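# Close every fume hood door without slamming them

## Task

Close all of the fume hood's doors so its front has no opening left. Slamming any door counts as failure, and so does the robot toppling or being left tilted.

## Robot and tools

ROBOT. A LinearBot: an omnidirectional base with a roughly 1.7 m column. A carriage rides up and down it (lift_m) and holds two identical six-joint arms, left and right, each with a two-finger gripper. Arm bases sit about 0.57 m + lift_m above the floor, and carriage parts hang about 0.15 m beneath them. A hand reaches up to 0.78 m from its shoulder but only about 0.38 m below its arm base. The hand is about 0.16 m long and 0.1 m wide (0.14 m open). The wrist camera sticks out 0.11 m to one side of joint 6. Fingertips taper to about 0.005 m thick. Parked arm: joints 1-6 = 0, 0.05, 0.05, 1.45, 0, 0. With both parked the robot is about 0.85 m wide and 0.65 m long. Cameras: carriage_camera (fixed, facing forward, tilted about 20 degrees down), left_wrist_camera and right_wrist_camera (looking past the fingertips).

FRAMES. All positions are in metres. Base frame: origin on the floor under the base centre, x forward, y left, z up. left_hand and right_hand report the midpoint between each hand's pads in this frame. quat_wxyz rotates base axes into hand axes. The hand's z runs along the fingers and its y is the opening direction. A hand pointing straight up with joints 1, 5 and 6 at 0 reads (1, 0, 0, 0). base_odometry is in the odometry frame, which is the base frame at scene start. It comes from wheel turns only, so slip is counted as travel. Heading is in rad, left positive, from -3.142 to 3.142. It drifts a degree or two after turns or long strafes.

TOOL move. One action per call. base is an object holding exactly one relative command, measured from where the base was in the latest state report. translate_m: metres, forward positive, -2 to 2. strafe_m: metres, left positive, -2 to 2. rotate_rad: radians, counter-clockwise positive, -6.3 to 6.3. joints is an object of absolute targets keyed by name; any subset may be given. lift_m: 0 to 1 m (done within ±0.004). joint1: -2.617 to 3.054 rad, yaw about vertical, 0 forward, positive left. joint2: 0 to 3.141, shoulder (0 upper arm back and level, 1.57 upright, 3.14 forward and level). joint3: 0 to 3.141, elbow (0 folded, 3.14 straight). joint4: -1.57 to 1.57, wrist pitch, positive lifts the fingertips. joint5: -1.57 to 1.57, wrist yaw, positive swings the fingertips to the RIGHT. joint6: -2.094 to 2.094, roll about the fingers, positive clockwise seen from the forearm. gripper_m: 0 to 0.093, the pad gap in metres. Names are prefixed left_ or right_, e.g. left_joint4_rad, right_gripper_m. speeds optionally caps top speeds for this action only: translate_m and strafe_m 0.02-0.5 m/s, rotate_rad 0.05-1.57 rad/s, lift_m 0.08-0.25 m/s (the maxima are the defaults). min_time_s (0.1-8) sets the shortest duration of each arm and gripper motion; it makes paths straighter. cameras lists the images wanted: omitted, null or ["all"] gives all, [] gives none. Unknown keys make a call invalid. Out-of-range values are refused, and a refusal cancels the rest of that reply's move, wait and finished_scene calls. An empty move just reports state and images.

OTHER TOOLS. wait {seconds 0-10, cameras}: the robot keeps its last command. zoom_image {camera, region [x0,y0,x1,y1] in pixels from top-left, at most 504x504}: works only on a camera included in the latest images. finished_scene {scene: current scene number}: ends the scene for good, so the doors must already be shut and stay shut.

RESULTS. The move line reads done, or else the worst status. base_status and joint_status per motion: done (for the base, the wheels turned as commanded, slip included); off_target (stopped short, may still be pushing); contact_stop or time_out (target dropped, holding in place); not_followed (arm targets withheld by a self-collision check, though the gripper still acts; escape by sending one arm its current readings with joint 1 turned away, then the other arm in a later call); limit_stop_at_motor_heat. on_its_own reports uncommanded behaviour, and "held at" there is the target, not the reading. motor_effort is a percentage of max, with the peak in brackets. Its errors can reach half the value. A steadily falling lift effort while lowering means a hand is resting on something. joint torques are in N m in joint order, with joints 1-3 wrapping at ±28. Gripper readings run a little wide in free air and read narrower than a gripped part. The pictures line names the image order. Images can lag the state slightly. The robot keeps acting while you compose a reply.

CAUTIONS. Close the doors slowly: use low base speeds or min_time_s so no door slams. The base stops on contact only via wheel effort and ignores the arms, so an arm can bend against the hood while the drive still reads done. Arms have no contact stop: they keep pressing and snap to target once freed. If stuck after a contact, back off about 0.2 m along the way you came. Never reverse under an edge until the column strikes it. Tipping risk rises with a high carriage, outstretched or loaded arms, pushing or pulling, and sudden stops. Only the images show a lean. Do not let the arms hit or press each other hard. Hand readings may sit above the true hand, more so at long reach. Small joint moves may not happen. Arms held extended heat up: at 75 °C a MOTOR HOT line appears, and at 100 °C that arm goes limp for 30-60 s. Park arms when idle or on warning. Something may occasionally nudge a loose object.

Each tool is called as name(argument=value, ...) on one line, values as JSON.

## Session

move()

Scene clock: 0.00 s.
Joint torques (N m): no reading
base_odometry: x=+0.000 y=+0.000 heading=+0.000
base_status: not commanded
joint_positions: lift_m=+0.300 left_joint1_rad=+0.007 left_joint2_rad=+0.033 left_joint3_rad=+0.045 left_joint4_rad=+1.465 left_joint5_rad=-0.013 left_joint6_rad=+0.036 left_gripper_m=+0.09396 right_joint1_rad=-0.015 right_joint2_rad=+0.052 right_joint3_rad=+0.032 right_joint4_rad=+1.405 right_joint5_rad=-0.031 right_joint6_rad=+0.001 right_gripper_m=+0.09396
joint_status: not commanded
motor_effort: lift_m=+30 drive_wheels=-1
left_hand: x=+0.2420 y=+0.3192 z=+1.3158 quat_wxyz=(+0.999, -0.006, +0.047, +0.022) (m; base frame)
right_hand: x=+0.2666 y=-0.3123 z=+1.3099 quat_wxyz=(+0.996, -0.014, +0.093, -0.005) (m; base frame)
pictures: carriage_camera, left_wrist_camera, right_wrist_camera
Images, in order (width x height): carriage_camera 672x504, left_wrist_camera 672x504, right_wrist_camera 672x504.

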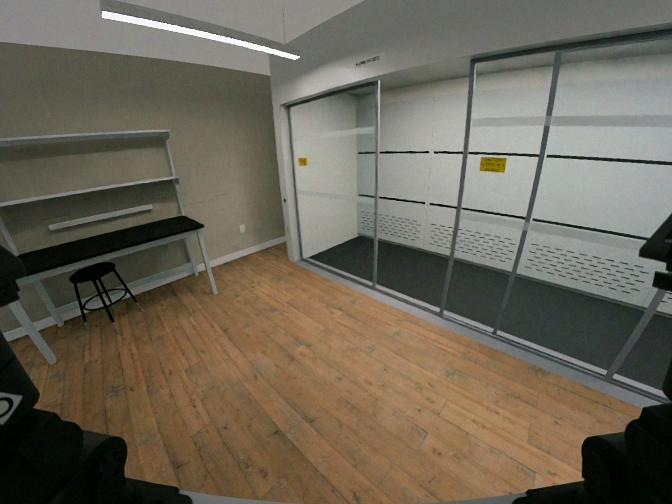

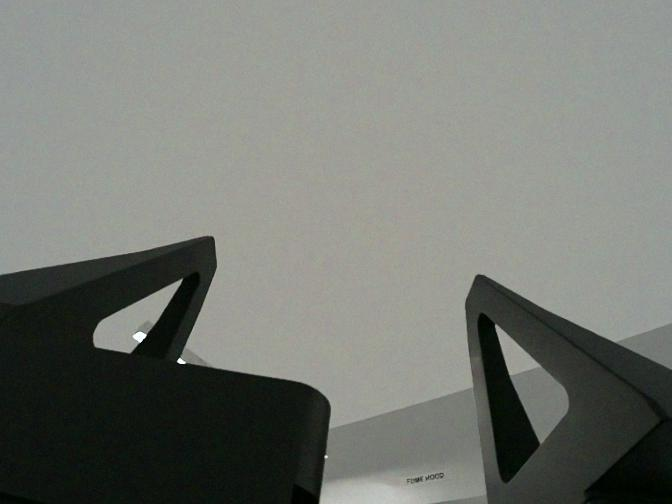

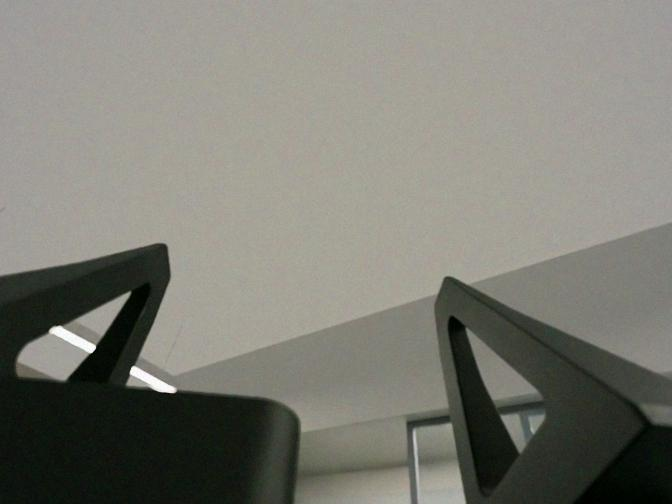

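move(base={"rotate_rad": -0.6}, cameras=["carriage_camera"])

move(base={"translate_m": 0.3}, cameras=["carriage_camera"])

zoom_image(camera="carriage_camera", region=[0, 0, 336, 400])

zoom_image(camera="carriage_camera", region=[336, 0, 672, 400])

Scene clock: 2.40 s.
Joint torques (N m): left_arm=[-0.25 4.01 6.67 -0.12 -0.02 0.02] | right_arm=[-0.02 4.18 4.74 0.08 -0.03 -0.02]
move: done
base_odometry: x=+0.000 y=+0.000 heading=-0.600
base_status: done
joint_positions: lift_m=+0.300 left_joint1_rad=+0.007 left_joint2_rad=+0.033 left_joint3_rad=+0.045 left_joint4_rad=+1.465 left_joint5_rad=-0.013 left_joint6_rad=+0.036 left_gripper_m=+0.09396 right_joint1_rad=-0.015 right_joint2_rad=+0.052 right_joint3_rad=+0.032 right_joint4_rad=+1.405 right_joint5_rad=-0.031 right_joint6_rad=+0.001 right_gripper_m=+0.09396
joint_status: not commanded
motor_effort: lift_m=+30(30) drive_wheels=+2(8)
left_hand: x=+0.2420 y=+0.3192 z=+1.3158 quat_wxyz=(+0.999, -0.006, +0.047, +0.022) (m; base frame)
right_hand: x=+0.2666 y=-0.3123 z=+1.3099 quat_wxyz=(+0.996, -0.014, +0.093, -0.005) (m; base frame)
pictures: carriage_camera
Images, in order (width x height): carriage_camera 672x504.

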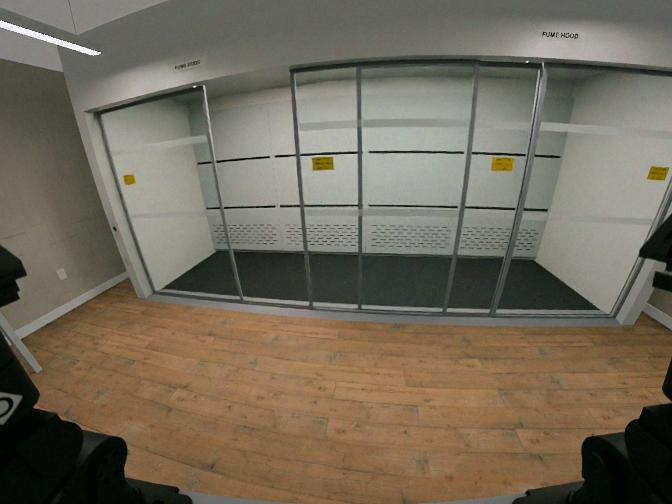

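Scene clock: 4.87 s.
Joint torques (N m): left_arm=[-0.16 4.08 6.82 -0.14 0.04 0.03] | right_arm=[-0.17 4.07 4.66 0.05 -0.07 0]
move: done
base_odometry: x=+0.247 y=-0.170 heading=-0.600
base_status: done
joint_positions: lift_m=+0.300 left_joint1_rad=+0.007 left_joint2_rad=+0.033 left_joint3_rad=+0.045 left_joint4_rad=+1.465 left_joint5_rad=-0.013 left_joint6_rad=+0.036 left_gripper_m=+0.09396 right_joint1_rad=-0.015 right_joint2_rad=+0.052 right_joint3_rad=+0.032 right_joint4_rad=+1.405 right_joint5_rad=-0.031 right_joint6_rad=+0.001 right_gripper_m=+0.09396
joint_status: not commanded
motor_effort: lift_m=+30(30) drive_wheels=-4(13)
left_hand: x=+0.2420 y=+0.3192 z=+1.3158 quat_wxyz=(+0.999, -0.006, +0.047, +0.022) (m; base frame)
right_hand: x=+0.2666 y=-0.3123 z=+1.3099 quat_wxyz=(+0.996, -0.014, +0.093, -0.005) (m; base frame)
pictures: carriage_camera
Images, in order (width x height): carriage_camera 672x504.

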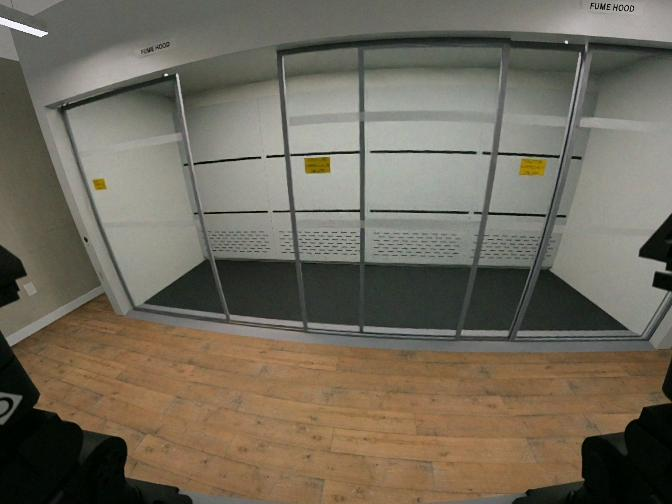

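Scaled by 1.260 from the camera's 672x504 image, which has a finer 960x720 frame.

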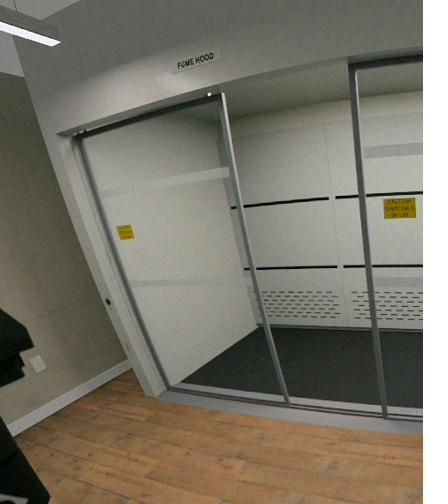

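Scaled by 1.260 from the camera's 672x504 image, which has a finer 960x720 frame.

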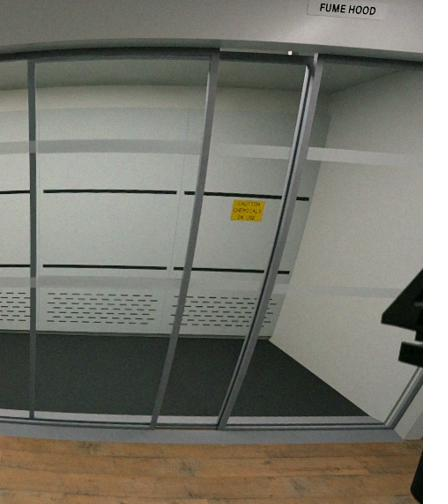

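move(base={"strafe_m": -1.0}, cameras=["carriage_camera"])

zoom_image(camera="carriage_camera", region=[300, 240, 420, 360])

zoom_image(camera="carriage_camera", region=[336, 0, 672, 400])

Scene clock: 10.00 s.
Joint torques (N m): left_arm=[-0.01 4.23 6.54 -0.14 -0.06 0.07] | right_arm=[0.06 4.11 4.56 0.05 -0.04 0.01]
move: done
base_odometry: x=-0.317 y=-0.995 heading=-0.600
base_status: done
joint_positions: lift_m=+0.300 left_joint1_rad=+0.008 left_joint2_rad=+0.033 left_joint3_rad=+0.045 left_joint4_rad=+1.465 left_joint5_rad=-0.013 left_joint6_rad=+0.036 left_gripper_m=+0.09396 right_joint1_rad=-0.015 right_joint2_rad=+0.052 right_joint3_rad=+0.032 right_joint4_rad=+1.405 right_joint5_rad=-0.031 right_joint6_rad=+0.001 right_gripper_m=+0.09396
joint_status: not commanded
motor_effort: lift_m=+30(30) drive_wheels=-2(11)
left_hand: x=+0.2421 y=+0.3192 z=+1.3158 quat_wxyz=(+0.999, -0.006, +0.047, +0.022) (m; base frame)
right_hand: x=+0.2666 y=-0.3123 z=+1.3099 quat_wxyz=(+0.996, -0.014, +0.093, -0.005) (m; base frame)
pictures: carriage_camera
Images, in order (width x height): carriage_camera 672x504.

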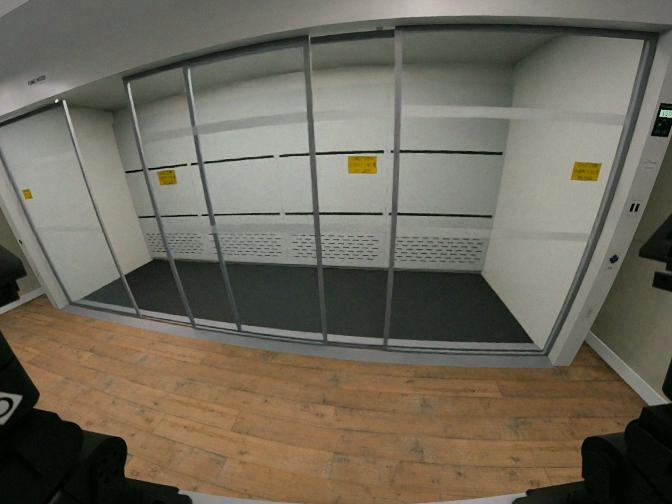

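Scaled by 4.200 from the camera's 672x504 image, which has a finer 960x720 frame.

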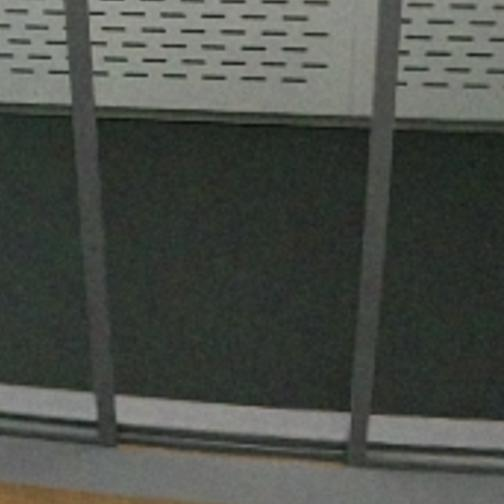

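Scaled by 1.260 from the camera's 672x504 image, which has a finer 960x720 frame.

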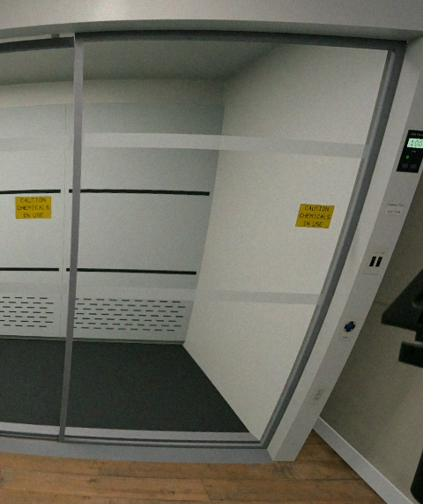

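move(base={"rotate_rad": -0.11}, cameras=["carriage_camera"])

zoom_image(camera="carriage_camera", region=[270, 240, 390, 360])

zoom_image(camera="carriage_camera", region=[470, 0, 672, 200])

zoom_image(camera="carriage_camera", region=[270, 0, 450, 180])

Scene clock: 11.47 s.
Joint torques (N m): left_arm=[-0.18 3.92 6.64 -0.15 -0.05 0.01] | right_arm=[-0.03 4.12 4.66 0.04 -0.01 -0.01]
move: done
base_odometry: x=-0.317 y=-0.995 heading=-0.710
base_status: done
joint_positions: lift_m=+0.300 left_joint1_rad=+0.008 left_joint2_rad=+0.033 left_joint3_rad=+0.045 left_joint4_rad=+1.465 left_joint5_rad=-0.013 left_joint6_rad=+0.036 left_gripper_m=+0.09396 right_joint1_rad=-0.015 right_joint2_rad=+0.052 right_joint3_rad=+0.032 right_joint4_rad=+1.405 right_joint5_rad=-0.031 right_joint6_rad=+0.001 right_gripper_m=+0.09396
joint_status: not commanded
motor_effort: lift_m=+30(30) drive_wheels=-3(7)
left_hand: x=+0.2421 y=+0.3192 z=+1.3158 quat_wxyz=(+0.999, -0.006, +0.047, +0.022) (m; base frame)
right_hand: x=+0.2666 y=-0.3123 z=+1.3099 quat_wxyz=(+0.996, -0.014, +0.093, -0.005) (m; base frame)
pictures: carriage_camera
Images, in order (width x height): carriage_camera 672x504.

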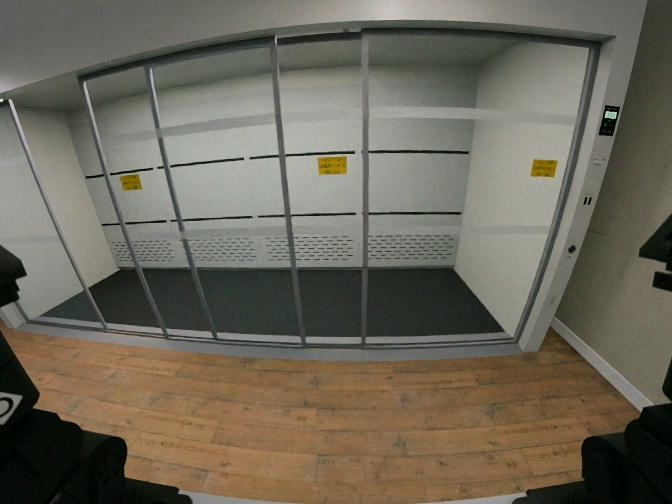

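Scaled by 4.200 from the camera's 672x504 image, which has a finer 960x720 frame.

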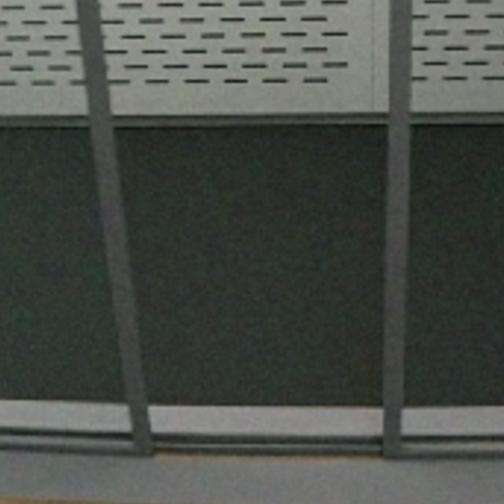

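Scaled by 2.495 from the camera's 672x504 image, which has a finer 960x720 frame.

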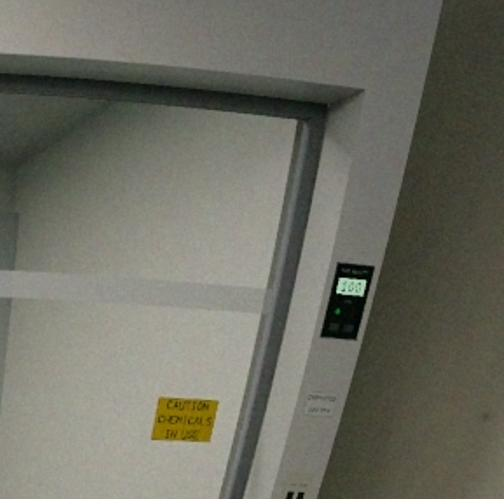

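Scaled by 2.800 from the camera's 672x504 image, which has a finer 960x720 frame.

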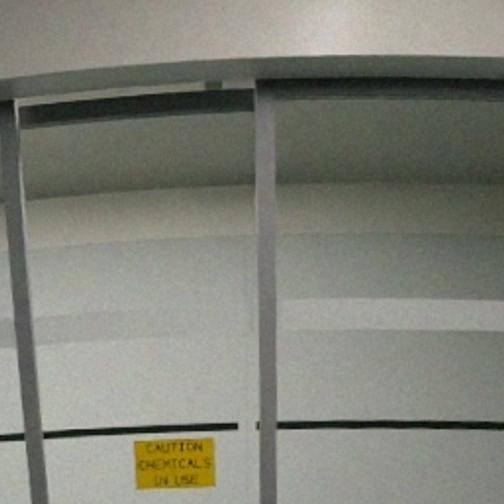

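move(base={"strafe_m": 0.3}, cameras=[])

move(base={"translate_m": 0.5}, joints={"right_joint1_rad": 0.0, "right_joint2_rad": 1.9, "right_joint3_rad": 1.9, "right_joint4_rad": 0, "right_joint5_rad": -1.0, "right_gripper_m": 0.0}, min_time_s=3, cameras=["carriage_camera","right_wrist_camera"])

Scene clock: 14.20 s.
Joint torques (N m): left_arm=[-0.14 3.77 6.48 -0.21 -0.01 -0.01] | right_arm=[-0.14 3.99 4.59 0.03 0 0.01]
move: done
base_odometry: x=-0.122 y=-0.768 heading=-0.711
base_status: done
joint_positions: lift_m=+0.300 left_joint1_rad=+0.007 left_joint2_rad=+0.033 left_joint3_rad=+0.045 left_joint4_rad=+1.465 left_joint5_rad=-0.013 left_joint6_rad=+0.036 left_gripper_m=+0.09396 right_joint1_rad=-0.015 right_joint2_rad=+0.052 right_joint3_rad=+0.032 right_joint4_rad=+1.405 right_joint5_rad=-0.031 right_joint6_rad=+0.001 right_gripper_m=+0.09396
joint_status: not commanded
motor_effort: lift_m=+30(30) drive_wheels=-4(13)
left_hand: x=+0.2421 y=+0.3192 z=+1.3158 quat_wxyz=(+0.999, -0.006, +0.047, +0.022) (m; base frame)
right_hand: x=+0.2666 y=-0.3123 z=+1.3099 quat_wxyz=(+0.996, -0.014, +0.093, -0.005) (m; base frame)
pictures: none
No camera images: "cameras" was empty.

Scene clock: 17.50 s.
Joint torques (N m): left_arm=[-0.17 3.74 6.61 -0.2 -0.06 0.04] | right_arm=[0.62 -10.92 7.73 1.53 -0.26 -0.01]
move: done
base_odometry: x=+0.258 y=-1.094 heading=-0.710
base_status: done
joint_positions: lift_m=+0.300 left_joint1_rad=+0.007 left_joint2_rad=+0.033 left_joint3_rad=+0.045 left_joint4_rad=+1.465 left_joint5_rad=-0.013 left_joint6_rad=+0.036 left_gripper_m=+0.09396 right_joint1_rad=-0.007 right_joint2_rad=+1.886 right_joint3_rad=+1.877 right_joint4_rad=+0.018 right_joint5_rad=-0.985 right_joint6_rad=+0.001 right_gripper_m=+0.00056
joint_status: all done
motor_effort: lift_m=+30(30) drive_wheels=-4(11)
left_hand: x=+0.2421 y=+0.3192 z=+1.3158 quat_wxyz=(+0.999, -0.006, +0.047, +0.022) (m; base frame)
right_hand: x=+0.7361 y=-0.1772 z=+1.3096 quat_wxyz=(+0.627, -0.333, +0.622, +0.331) (m; base frame)
pictures: carriage_camera, right_wrist_camera
Images, in order (width x height): carriage_camera 672x504, right_wrist_camera 672x504.

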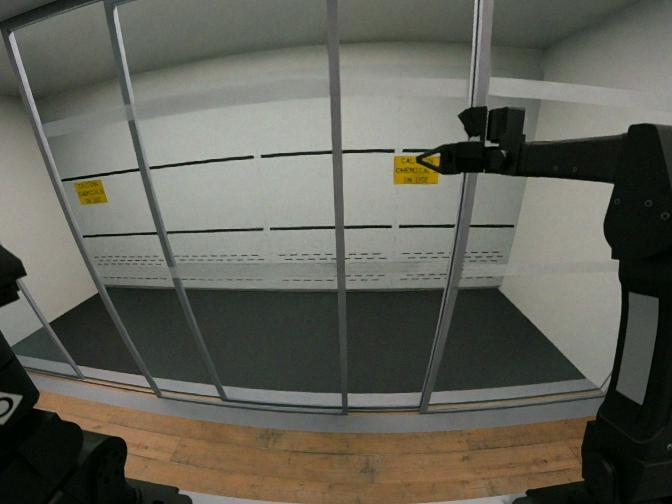

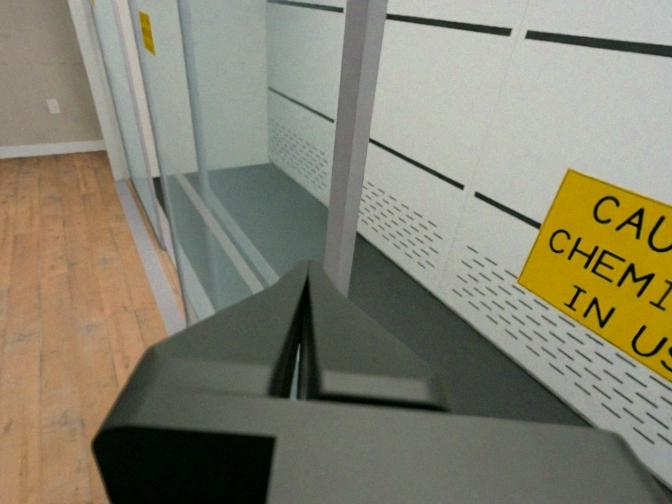

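move(base={"translate_m": 0.15}, speeds={"translate_m": 0.06}, cameras=["carriage_camera","right_wrist_camera"])

zoom_image(camera="carriage_camera", region=[300, 60, 500, 260])

Scene clock: 20.80 s.
Joint torques (N m): left_arm=[-0.1 3.66 6.76 -0.16 0.03 0.05] | right_arm=[0.61 -11.21 7.49 1.53 -0.2 -0.04]
move: done
base_odometry: x=+0.371 y=-1.191 heading=-0.710
base_status: done
joint_positions: lift_m=+0.300 left_joint1_rad=+0.007 left_joint2_rad=+0.033 left_joint3_rad=+0.045 left_joint4_rad=+1.465 left_joint5_rad=-0.013 left_joint6_rad=+0.036 left_gripper_m=+0.09396 right_joint1_rad=-0.007 right_joint2_rad=+1.889 right_joint3_rad=+1.878 right_joint4_rad=+0.015 right_joint5_rad=-0.988 right_joint6_rad=+0.001 right_gripper_m=+0.00056
joint_status: not commanded
motor_effort: lift_m=+30(30) drive_wheels=-3(11)
left_hand: x=+0.2420 y=+0.3192 z=+1.3158 quat_wxyz=(+0.999, -0.006, +0.047, +0.022) (m; base frame)
right_hand: x=+0.7364 y=-0.1769 z=+1.3081 quat_wxyz=(+0.625, -0.334, +0.623, +0.333) (m; base frame)
pictures: carriage_camera, right_wrist_camera
Images, in order (width x height): carriage_camera 672x504, right_wrist_camera 672x504.

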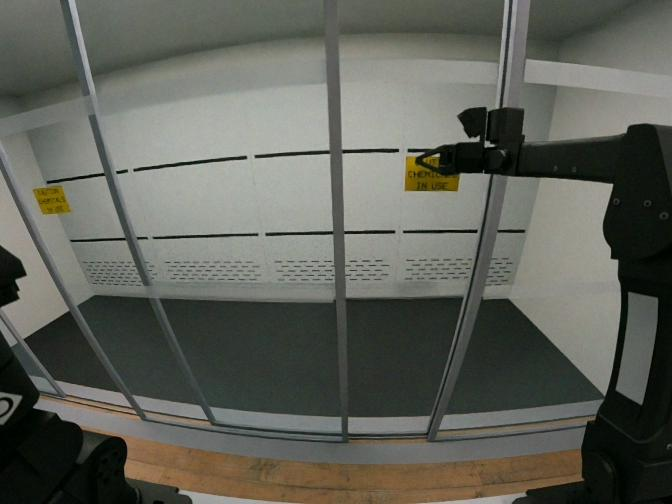

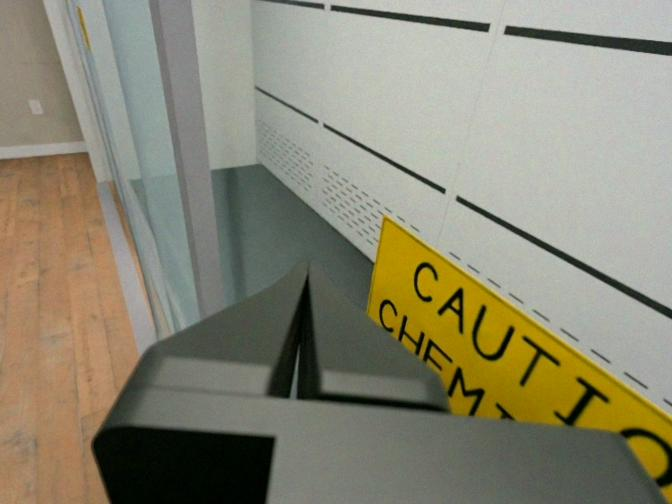

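Scaled by 2.520 from the camera's 672x504 image, which has a finer 960x720 frame.

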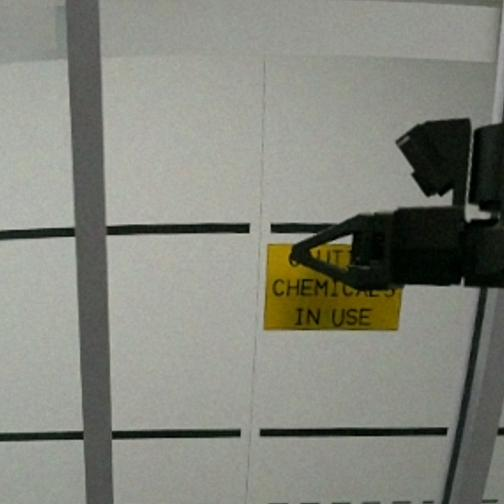

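move(base={"strafe_m": 0.09}, speeds={"strafe_m": 0.06}, cameras=["carriage_camera","right_wrist_camera"])

zoom_image(camera="carriage_camera", region=[330, 100, 510, 240])

Scene clock: 23.03 s.
Joint torques (N m): left_arm=[-0.18 3.89 6.74 -0.07 -0.01 0.07] | right_arm=[0.29 -11.18 7.47 1.57 -0.2 -0.04]
move: done
base_odometry: x=+0.430 y=-1.123 heading=-0.710
base_status: done
joint_positions: lift_m=+0.300 left_joint1_rad=+0.007 left_joint2_rad=+0.033 left_joint3_rad=+0.045 left_joint4_rad=+1.465 left_joint5_rad=-0.013 left_joint6_rad=+0.036 left_gripper_m=+0.09396 right_joint1_rad=-0.002 right_joint2_rad=+1.889 right_joint3_rad=+1.878 right_joint4_rad=+0.015 right_joint5_rad=-0.989 right_joint6_rad=+0.001 right_gripper_m=+0.00056
joint_status: not commanded
motor_effort: lift_m=+30(30) drive_wheels=-2(7)
left_hand: x=+0.2420 y=+0.3192 z=+1.3158 quat_wxyz=(+0.999, -0.006, +0.047, +0.022) (m; base frame)
right_hand: x=+0.7357 y=-0.1745 z=+1.3081 quat_wxyz=(+0.624, -0.335, +0.622, +0.334) (m; base frame)
pictures: carriage_camera, right_wrist_camera
Images, in order (width x height): carriage_camera 672x504, right_wrist_camera 672x504.

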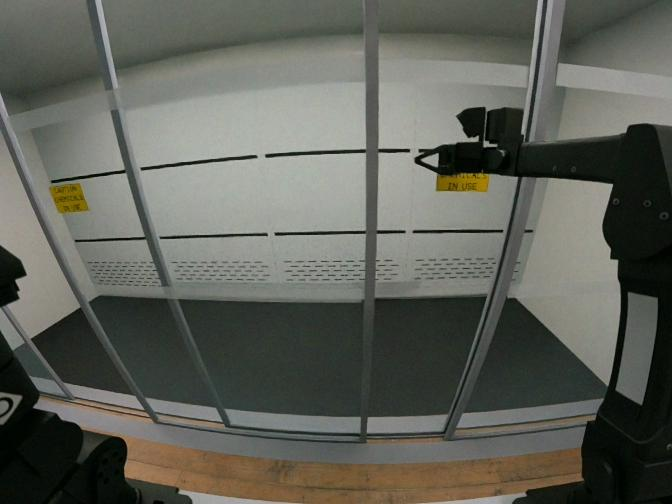

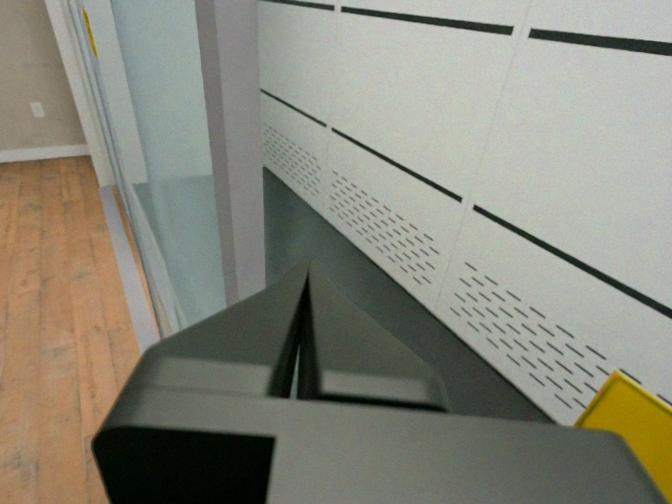

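Scaled by 2.800 from the camera's 672x504 image, which has a finer 960x720 frame.

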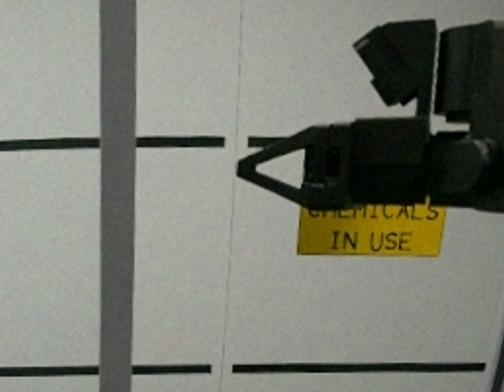

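move(base={"strafe_m": 0.08}, speeds={"strafe_m": 0.05}, cameras=["carriage_camera","right_wrist_camera"])

zoom_image(camera="carriage_camera", region=[330, 100, 510, 240])

Scene clock: 25.50 s.
Joint torques (N m): left_arm=[-0.32 3.89 6.49 -0.14 -0.06 -0.02] | right_arm=[-0.06 -11.28 7.56 1.55 -0.17 0.02]
move: done
base_odometry: x=+0.483 y=-1.063 heading=-0.710
base_status: done
joint_positions: lift_m=+0.300 left_joint1_rad=+0.007 left_joint2_rad=+0.033 left_joint3_rad=+0.045 left_joint4_rad=+1.465 left_joint5_rad=-0.013 left_joint6_rad=+0.036 left_gripper_m=+0.09396 right_joint1_rad=-0.001 right_joint2_rad=+1.889 right_joint3_rad=+1.878 right_joint4_rad=+0.014 right_joint5_rad=-0.990 right_joint6_rad=+0.001 right_gripper_m=+0.00056
joint_status: not commanded
motor_effort: lift_m=+30(30) drive_wheels=-2(10)
left_hand: x=+0.2420 y=+0.3192 z=+1.3158 quat_wxyz=(+0.999, -0.006, +0.047, +0.022) (m; base frame)
right_hand: x=+0.7354 y=-0.1736 z=+1.3081 quat_wxyz=(+0.623, -0.336, +0.622, +0.335) (m; base frame)
pictures: carriage_camera, right_wrist_camera
Images, in order (width x height): carriage_camera 672x504, right_wrist_camera 672x504.

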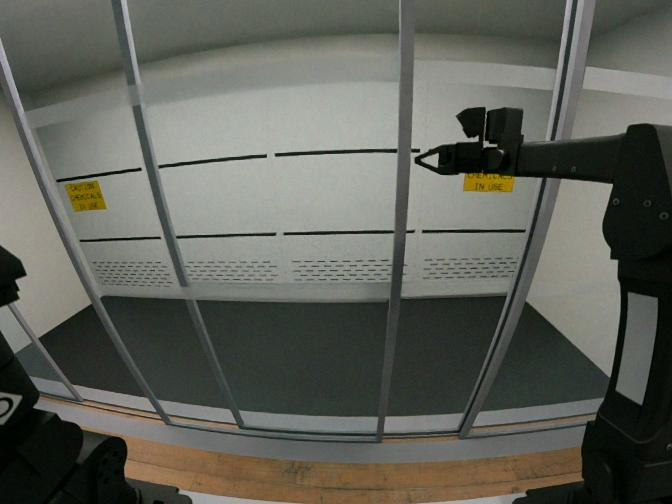

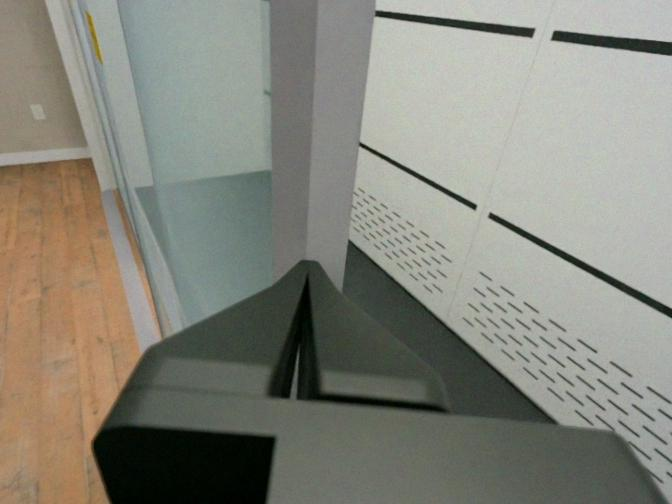

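Scaled by 2.800 from the camera's 672x504 image, which has a finer 960x720 frame.

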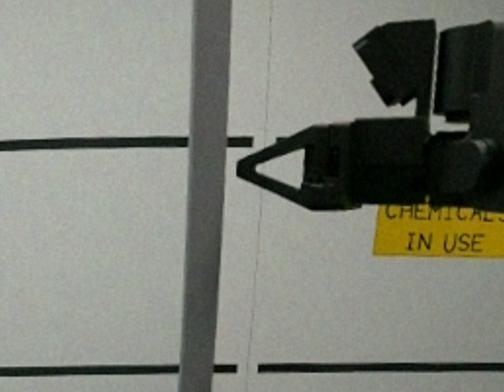

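move(base={"translate_m": 0.025}, speeds={"translate_m": 0.04}, cameras=["right_wrist_camera"])

move(base={"strafe_m": 0.04}, speeds={"strafe_m": 0.04}, cameras=["carriage_camera","right_wrist_camera"])

Scene clock: 26.83 s.
Joint torques (N m): left_arm=[0.03 4.08 6.52 -0.17 -0.07 0.08] | right_arm=[-0.09 -11.14 7.36 1.56 -0.21 -0.03]
move: done
base_odometry: x=+0.502 y=-1.079 heading=-0.710
base_status: done
joint_positions: lift_m=+0.300 left_joint1_rad=+0.007 left_joint2_rad=+0.033 left_joint3_rad=+0.045 left_joint4_rad=+1.465 left_joint5_rad=-0.013 left_joint6_rad=+0.036 left_gripper_m=+0.09396 right_joint1_rad=-0.001 right_joint2_rad=+1.890 right_joint3_rad=+1.879 right_joint4_rad=+0.012 right_joint5_rad=-0.990 right_joint6_rad=+0.001 right_gripper_m=+0.00056
joint_status: not commanded
motor_effort: lift_m=+29(30) drive_wheels=+2(9)
left_hand: x=+0.2420 y=+0.3192 z=+1.3158 quat_wxyz=(+0.999, -0.006, +0.047, +0.022) (m; base frame)
right_hand: x=+0.7357 y=-0.1736 z=+1.3075 quat_wxyz=(+0.623, -0.335, +0.622, +0.336) (m; base frame)
pictures: right_wrist_camera
Images, in order (width x height): right_wrist_camera 672x504.

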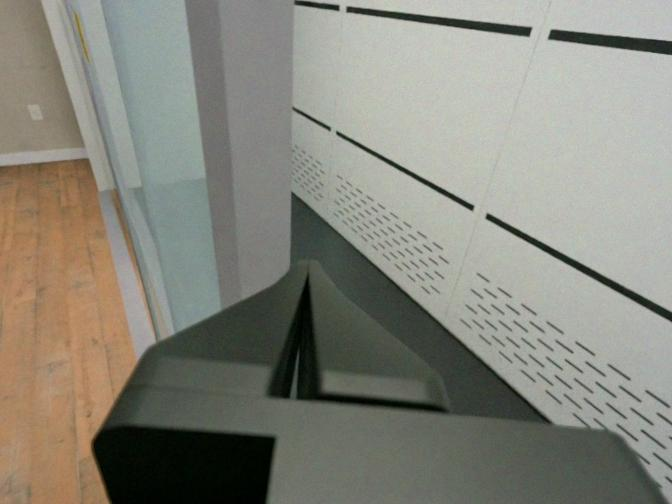

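Scene clock: 28.47 s.
Joint torques (N m): left_arm=[0.05 3.74 6.69 -0.1 -0.03 0.01] | right_arm=[2.33 -11.29 7.43 1.62 -0.8 -0.03]
move: done
base_odometry: x=+0.528 y=-1.049 heading=-0.710
base_status: done
joint_positions: lift_m=+0.300 left_joint1_rad=+0.007 left_joint2_rad=+0.033 left_joint3_rad=+0.045 left_joint4_rad=+1.465 left_joint5_rad=-0.013 left_joint6_rad=+0.036 left_gripper_m=+0.09396 right_joint1_rad=-0.025 right_joint2_rad=+1.890 right_joint3_rad=+1.879 right_joint4_rad=+0.012 right_joint5_rad=-0.925 right_joint6_rad=+0.001 right_gripper_m=+0.00055
joint_status: not commanded
motor_effort: lift_m=+29(30) drive_wheels=+1(10)
left_hand: x=+0.2420 y=+0.3192 z=+1.3158 quat_wxyz=(+0.999, -0.006, +0.047, +0.022) (m; base frame)
right_hand: x=+0.7479 y=-0.1929 z=+1.3074 quat_wxyz=(+0.637, -0.307, +0.637, +0.308) (m; base frame)
pictures: carriage_camera, right_wrist_camera
Images, in order (width x height): carriage_camera 672x504, right_wrist_camera 672x504.

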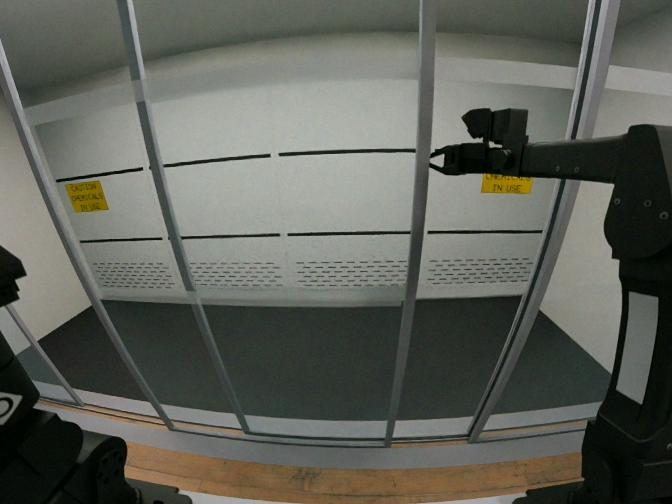

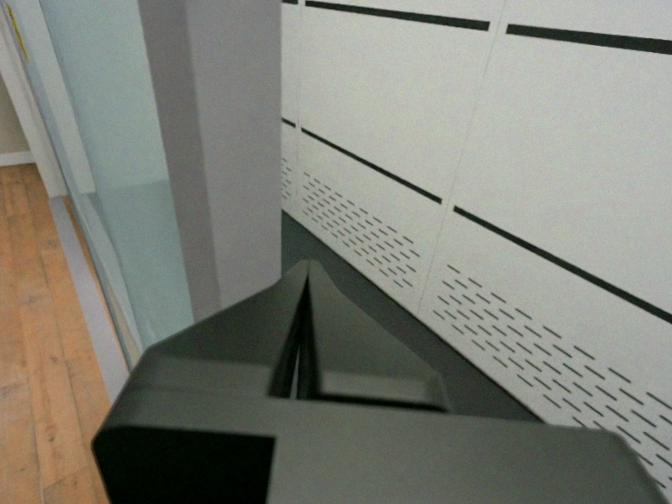

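move(base={"translate_m": -0.012}, speeds={"translate_m": 0.03}, cameras=[])

move(base={"strafe_m": 0.15}, speeds={"strafe_m": 0.05}, cameras=["carriage_camera","right_wrist_camera"])

Scene clock: 29.47 s.
Joint torques (N m): left_arm=[-0.03 3.88 6.64 -0.11 -0.05 -0.02] | right_arm=[2.26 -12.37 7.43 1.57 -1.18 -0.08]
move: done
base_odometry: x=+0.519 y=-1.041 heading=-0.710
base_status: done
joint_positions: lift_m=+0.300 left_joint1_rad=+0.007 left_joint2_rad=+0.033 left_joint3_rad=+0.045 left_joint4_rad=+1.465 left_joint5_rad=-0.013 left_joint6_rad=+0.036 left_gripper_m=+0.09396 right_joint1_rad=-0.025 right_joint2_rad=+1.898 right_joint3_rad=+1.879 right_joint4_rad=+0.014 right_joint5_rad=-0.894 right_joint6_rad=+0.001 right_gripper_m=+0.00055
joint_status: not commanded
motor_effort: lift_m=+30(30) drive_wheels=+1(7)
left_hand: x=+0.2420 y=+0.3192 z=+1.3158 quat_wxyz=(+0.999, -0.006, +0.047, +0.022) (m; base frame)
right_hand: x=+0.7545 y=-0.1964 z=+1.3037 quat_wxyz=(+0.640, -0.296, +0.643, +0.299) (m; base frame)
pictures: none
No camera images: "cameras" was empty.

Scene clock: 33.03 s.
Joint torques (N m): left_arm=[-0.08 3.97 6.63 -0.13 -0.05 0] | right_arm=[20.07 -8.68 7.47 2.57 -2.71 0.48]
move: done
base_odometry: x=+0.616 y=-0.927 heading=-0.711
base_status: done
joint_positions: lift_m=+0.300 left_joint1_rad=+0.007 left_joint2_rad=+0.033 left_joint3_rad=+0.045 left_joint4_rad=+1.465 left_joint5_rad=-0.013 left_joint6_rad=+0.036 left_gripper_m=+0.09396 right_joint1_rad=-0.229 right_joint2_rad=+1.866 right_joint3_rad=+1.879 right_joint4_rad=-0.074 right_joint5_rad=-0.743 right_joint6_rad=-0.042 right_gripper_m=+0.00052
joint_status: not commanded
motor_effort: lift_m=+30(30) drive_wheels=+6(14)
left_hand: x=+0.2420 y=+0.3192 z=+1.3158 quat_wxyz=(+0.999, -0.006, +0.047, +0.022) (m; base frame)
right_hand: x=+0.7722 y=-0.3264 z=+1.3028 quat_wxyz=(+0.668, -0.184, +0.699, +0.176) (m; base frame)
pictures: carriage_camera, right_wrist_camera
Images, in order (width x height): carriage_camera 672x504, right_wrist_camera 672x504.

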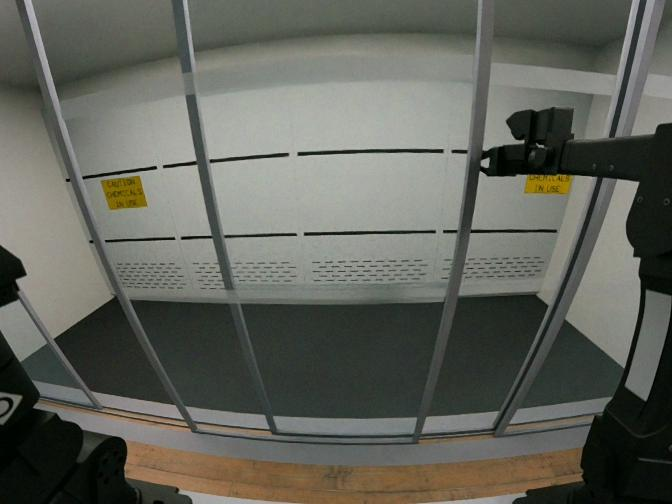

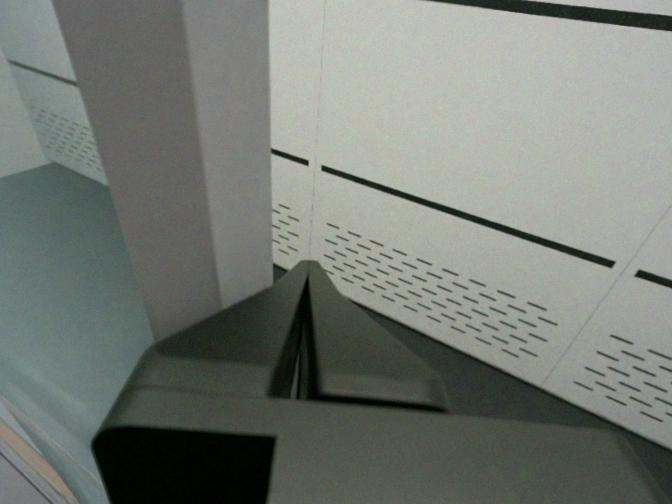

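move(base={"strafe_m": 0.05}, speeds={"strafe_m": 0.04}, cameras=["carriage_camera","right_wrist_camera"])

zoom_image(camera="carriage_camera", region=[400, 80, 600, 220])

Scene clock: 35.30 s.
Joint torques (N m): left_arm=[-0.02 3.97 6.72 -0.13 -0.01 0.09] | right_arm=[20.11 -8.65 7.49 2.61 -3.33 0.4]
move: done
base_odometry: x=+0.649 y=-0.889 heading=-0.712
base_status: done
joint_positions: lift_m=+0.300 left_joint1_rad=+0.007 left_joint2_rad=+0.033 left_joint3_rad=+0.045 left_joint4_rad=+1.465 left_joint5_rad=-0.013 left_joint6_rad=+0.036 left_gripper_m=+0.09396 right_joint1_rad=-0.297 right_joint2_rad=+1.865 right_joint3_rad=+1.879 right_joint4_rad=-0.074 right_joint5_rad=-0.687 right_joint6_rad=-0.041 right_gripper_m=+0.00051
joint_status: not commanded
motor_effort: lift_m=+30(30) drive_wheels=+6(13)
left_hand: x=+0.2420 y=+0.3192 z=+1.3158 quat_wxyz=(+0.999, -0.006, +0.047, +0.022) (m; base frame)
right_hand: x=+0.7738 y=-0.3727 z=+1.3031 quat_wxyz=(+0.678, -0.142, +0.709, +0.133) (m; base frame)
pictures: carriage_camera, right_wrist_camera
Images, in order (width x height): carriage_camera 672x504, right_wrist_camera 672x504.

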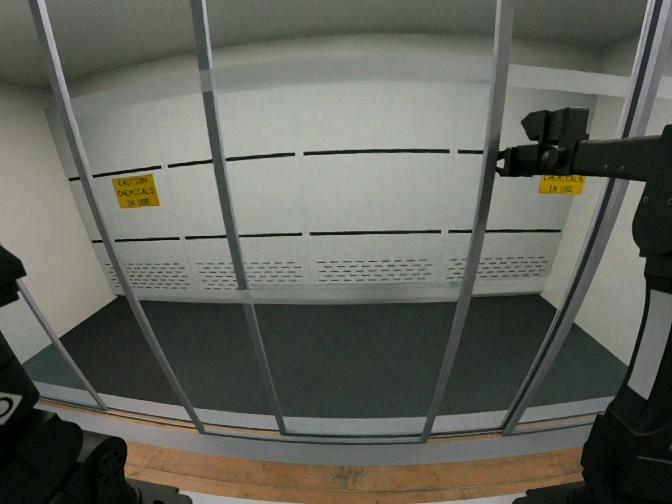

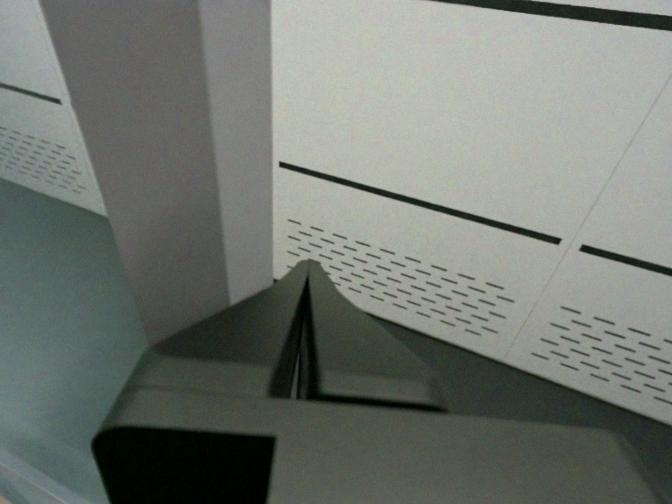

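Scaled by 2.520 from the camera's 672x504 image, which has a finer 960x720 frame.

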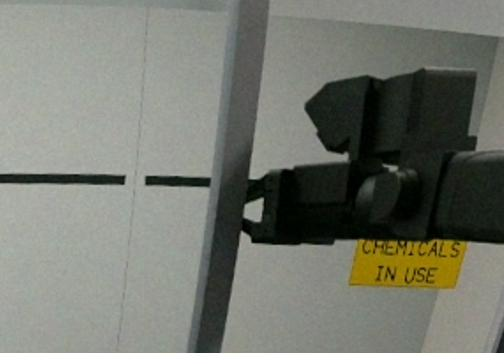

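move(base={"strafe_m": -0.38}, speeds={"strafe_m": 0.15}, cameras=[])

move(joints={"right_joint1_rad": 0.0, "right_joint2_rad": 1.5, "right_joint3_rad": 1.5, "right_joint4_rad": 0, "right_joint5_rad": -1.25, "right_joint6_rad": 0}, min_time_s=1.5, cameras=[])

move(base={"translate_m": 0.16}, speeds={"translate_m": 0.08}, cameras=["carriage_camera","right_wrist_camera"])

Scene clock: 39.77 s.
Joint torques (N m): left_arm=[-0.16 3.89 6.38 -0.12 -0.02 0.03] | right_arm=[0.03 -12.38 7.27 1.57 -0.19 0.12]
move: done
base_odometry: x=+0.400 y=-1.177 heading=-0.712
base_status: done
joint_positions: lift_m=+0.300 left_joint1_rad=+0.007 left_joint2_rad=+0.033 left_joint3_rad=+0.045 left_joint4_rad=+1.465 left_joint5_rad=-0.013 left_joint6_rad=+0.036 left_gripper_m=+0.09396 right_joint1_rad=-0.003 right_joint2_rad=+1.899 right_joint3_rad=+1.880 right_joint4_rad=+0.013 right_joint5_rad=-0.988 right_joint6_rad=-0.009 right_gripper_m=+0.00051
joint_status: not commanded
motor_effort: lift_m=+29(30) drive_wheels=-2(11)
left_hand: x=+0.2421 y=+0.3192 z=+1.3158 quat_wxyz=(+0.999, -0.006, +0.047, +0.022) (m; base frame)
right_hand: x=+0.7391 y=-0.1750 z=+1.3036 quat_wxyz=(+0.623, -0.336, +0.623, +0.332) (m; base frame)
pictures: none
No camera images: "cameras" was empty.

Scene clock: 41.57 s.
Joint torques (N m): left_arm=[0.02 3.71 6.54 -0.17 -0.06 0] | right_arm=[0.09 -10.14 4.66 1.43 -0.22 0.1]
move: done
base_odometry: x=+0.400 y=-1.177 heading=-0.712
base_status: not commanded
joint_positions: lift_m=+0.300 left_joint1_rad=+0.007 left_joint2_rad=+0.033 left_joint3_rad=+0.045 left_joint4_rad=+1.465 left_joint5_rad=-0.013 left_joint6_rad=+0.036 left_gripper_m=+0.09396 right_joint1_rad=-0.003 right_joint2_rad=+1.521 right_joint3_rad=+1.511 right_joint4_rad=+0.010 right_joint5_rad=-1.236 right_joint6_rad=-0.009 right_gripper_m=+0.00051
joint_status: all done
motor_effort: lift_m=+30(30) drive_wheels=-1(2)
left_hand: x=+0.2421 y=+0.3192 z=+1.3158 quat_wxyz=(+0.999, -0.006, +0.047, +0.022) (m; base frame)
right_hand: x=+0.6023 y=-0.1557 z=+1.3206 quat_wxyz=(+0.579, -0.411, +0.575, +0.406) (m; base frame)
pictures: none
No camera images: "cameras" was empty.

Scene clock: 44.30 s.
Joint torques (N m): left_arm=[-0.08 3.86 6.61 -0.11 -0.08 0.02] | right_arm=[0.21 -8.02 4.79 1.42 0.08 0.11]
move: done
base_odometry: x=+0.521 y=-1.282 heading=-0.712
base_status: done
joint_positions: lift_m=+0.300 left_joint1_rad=+0.007 left_joint2_rad=+0.033 left_joint3_rad=+0.045 left_joint4_rad=+1.465 left_joint5_rad=-0.013 left_joint6_rad=+0.036 left_gripper_m=+0.09396 right_joint1_rad=-0.003 right_joint2_rad=+1.504 right_joint3_rad=+1.509 right_joint4_rad=+0.009 right_joint5_rad=-1.266 right_joint6_rad=-0.010 right_gripper_m=+0.00051
joint_status: not commanded
motor_effort: lift_m=+30(30) drive_wheels=+1(8)
left_hand: x=+0.2421 y=+0.3192 z=+1.3158 quat_wxyz=(+0.999, -0.006, +0.047, +0.022) (m; base frame)
right_hand: x=+0.5919 y=-0.1541 z=+1.3257 quat_wxyz=(+0.577, -0.423, +0.565, +0.412) (m; base frame)
pictures: carriage_camera, right_wrist_camera
Images, in order (width x height): carriage_camera 672x504, right_wrist_camera 672x504.

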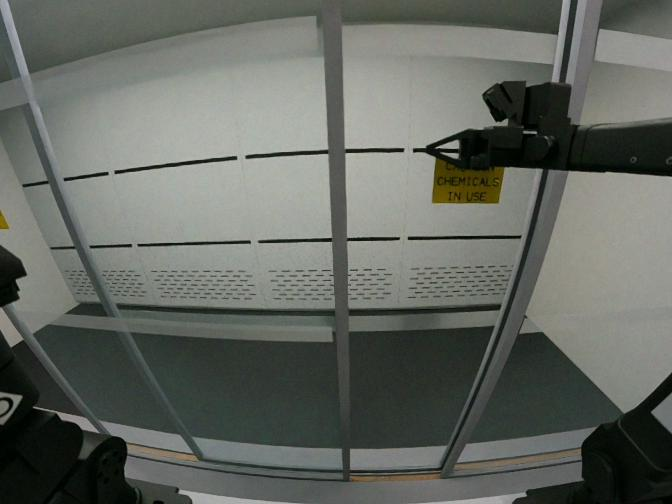

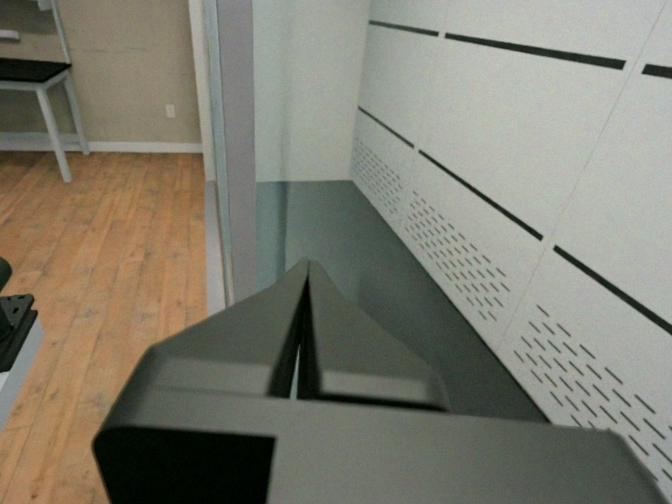

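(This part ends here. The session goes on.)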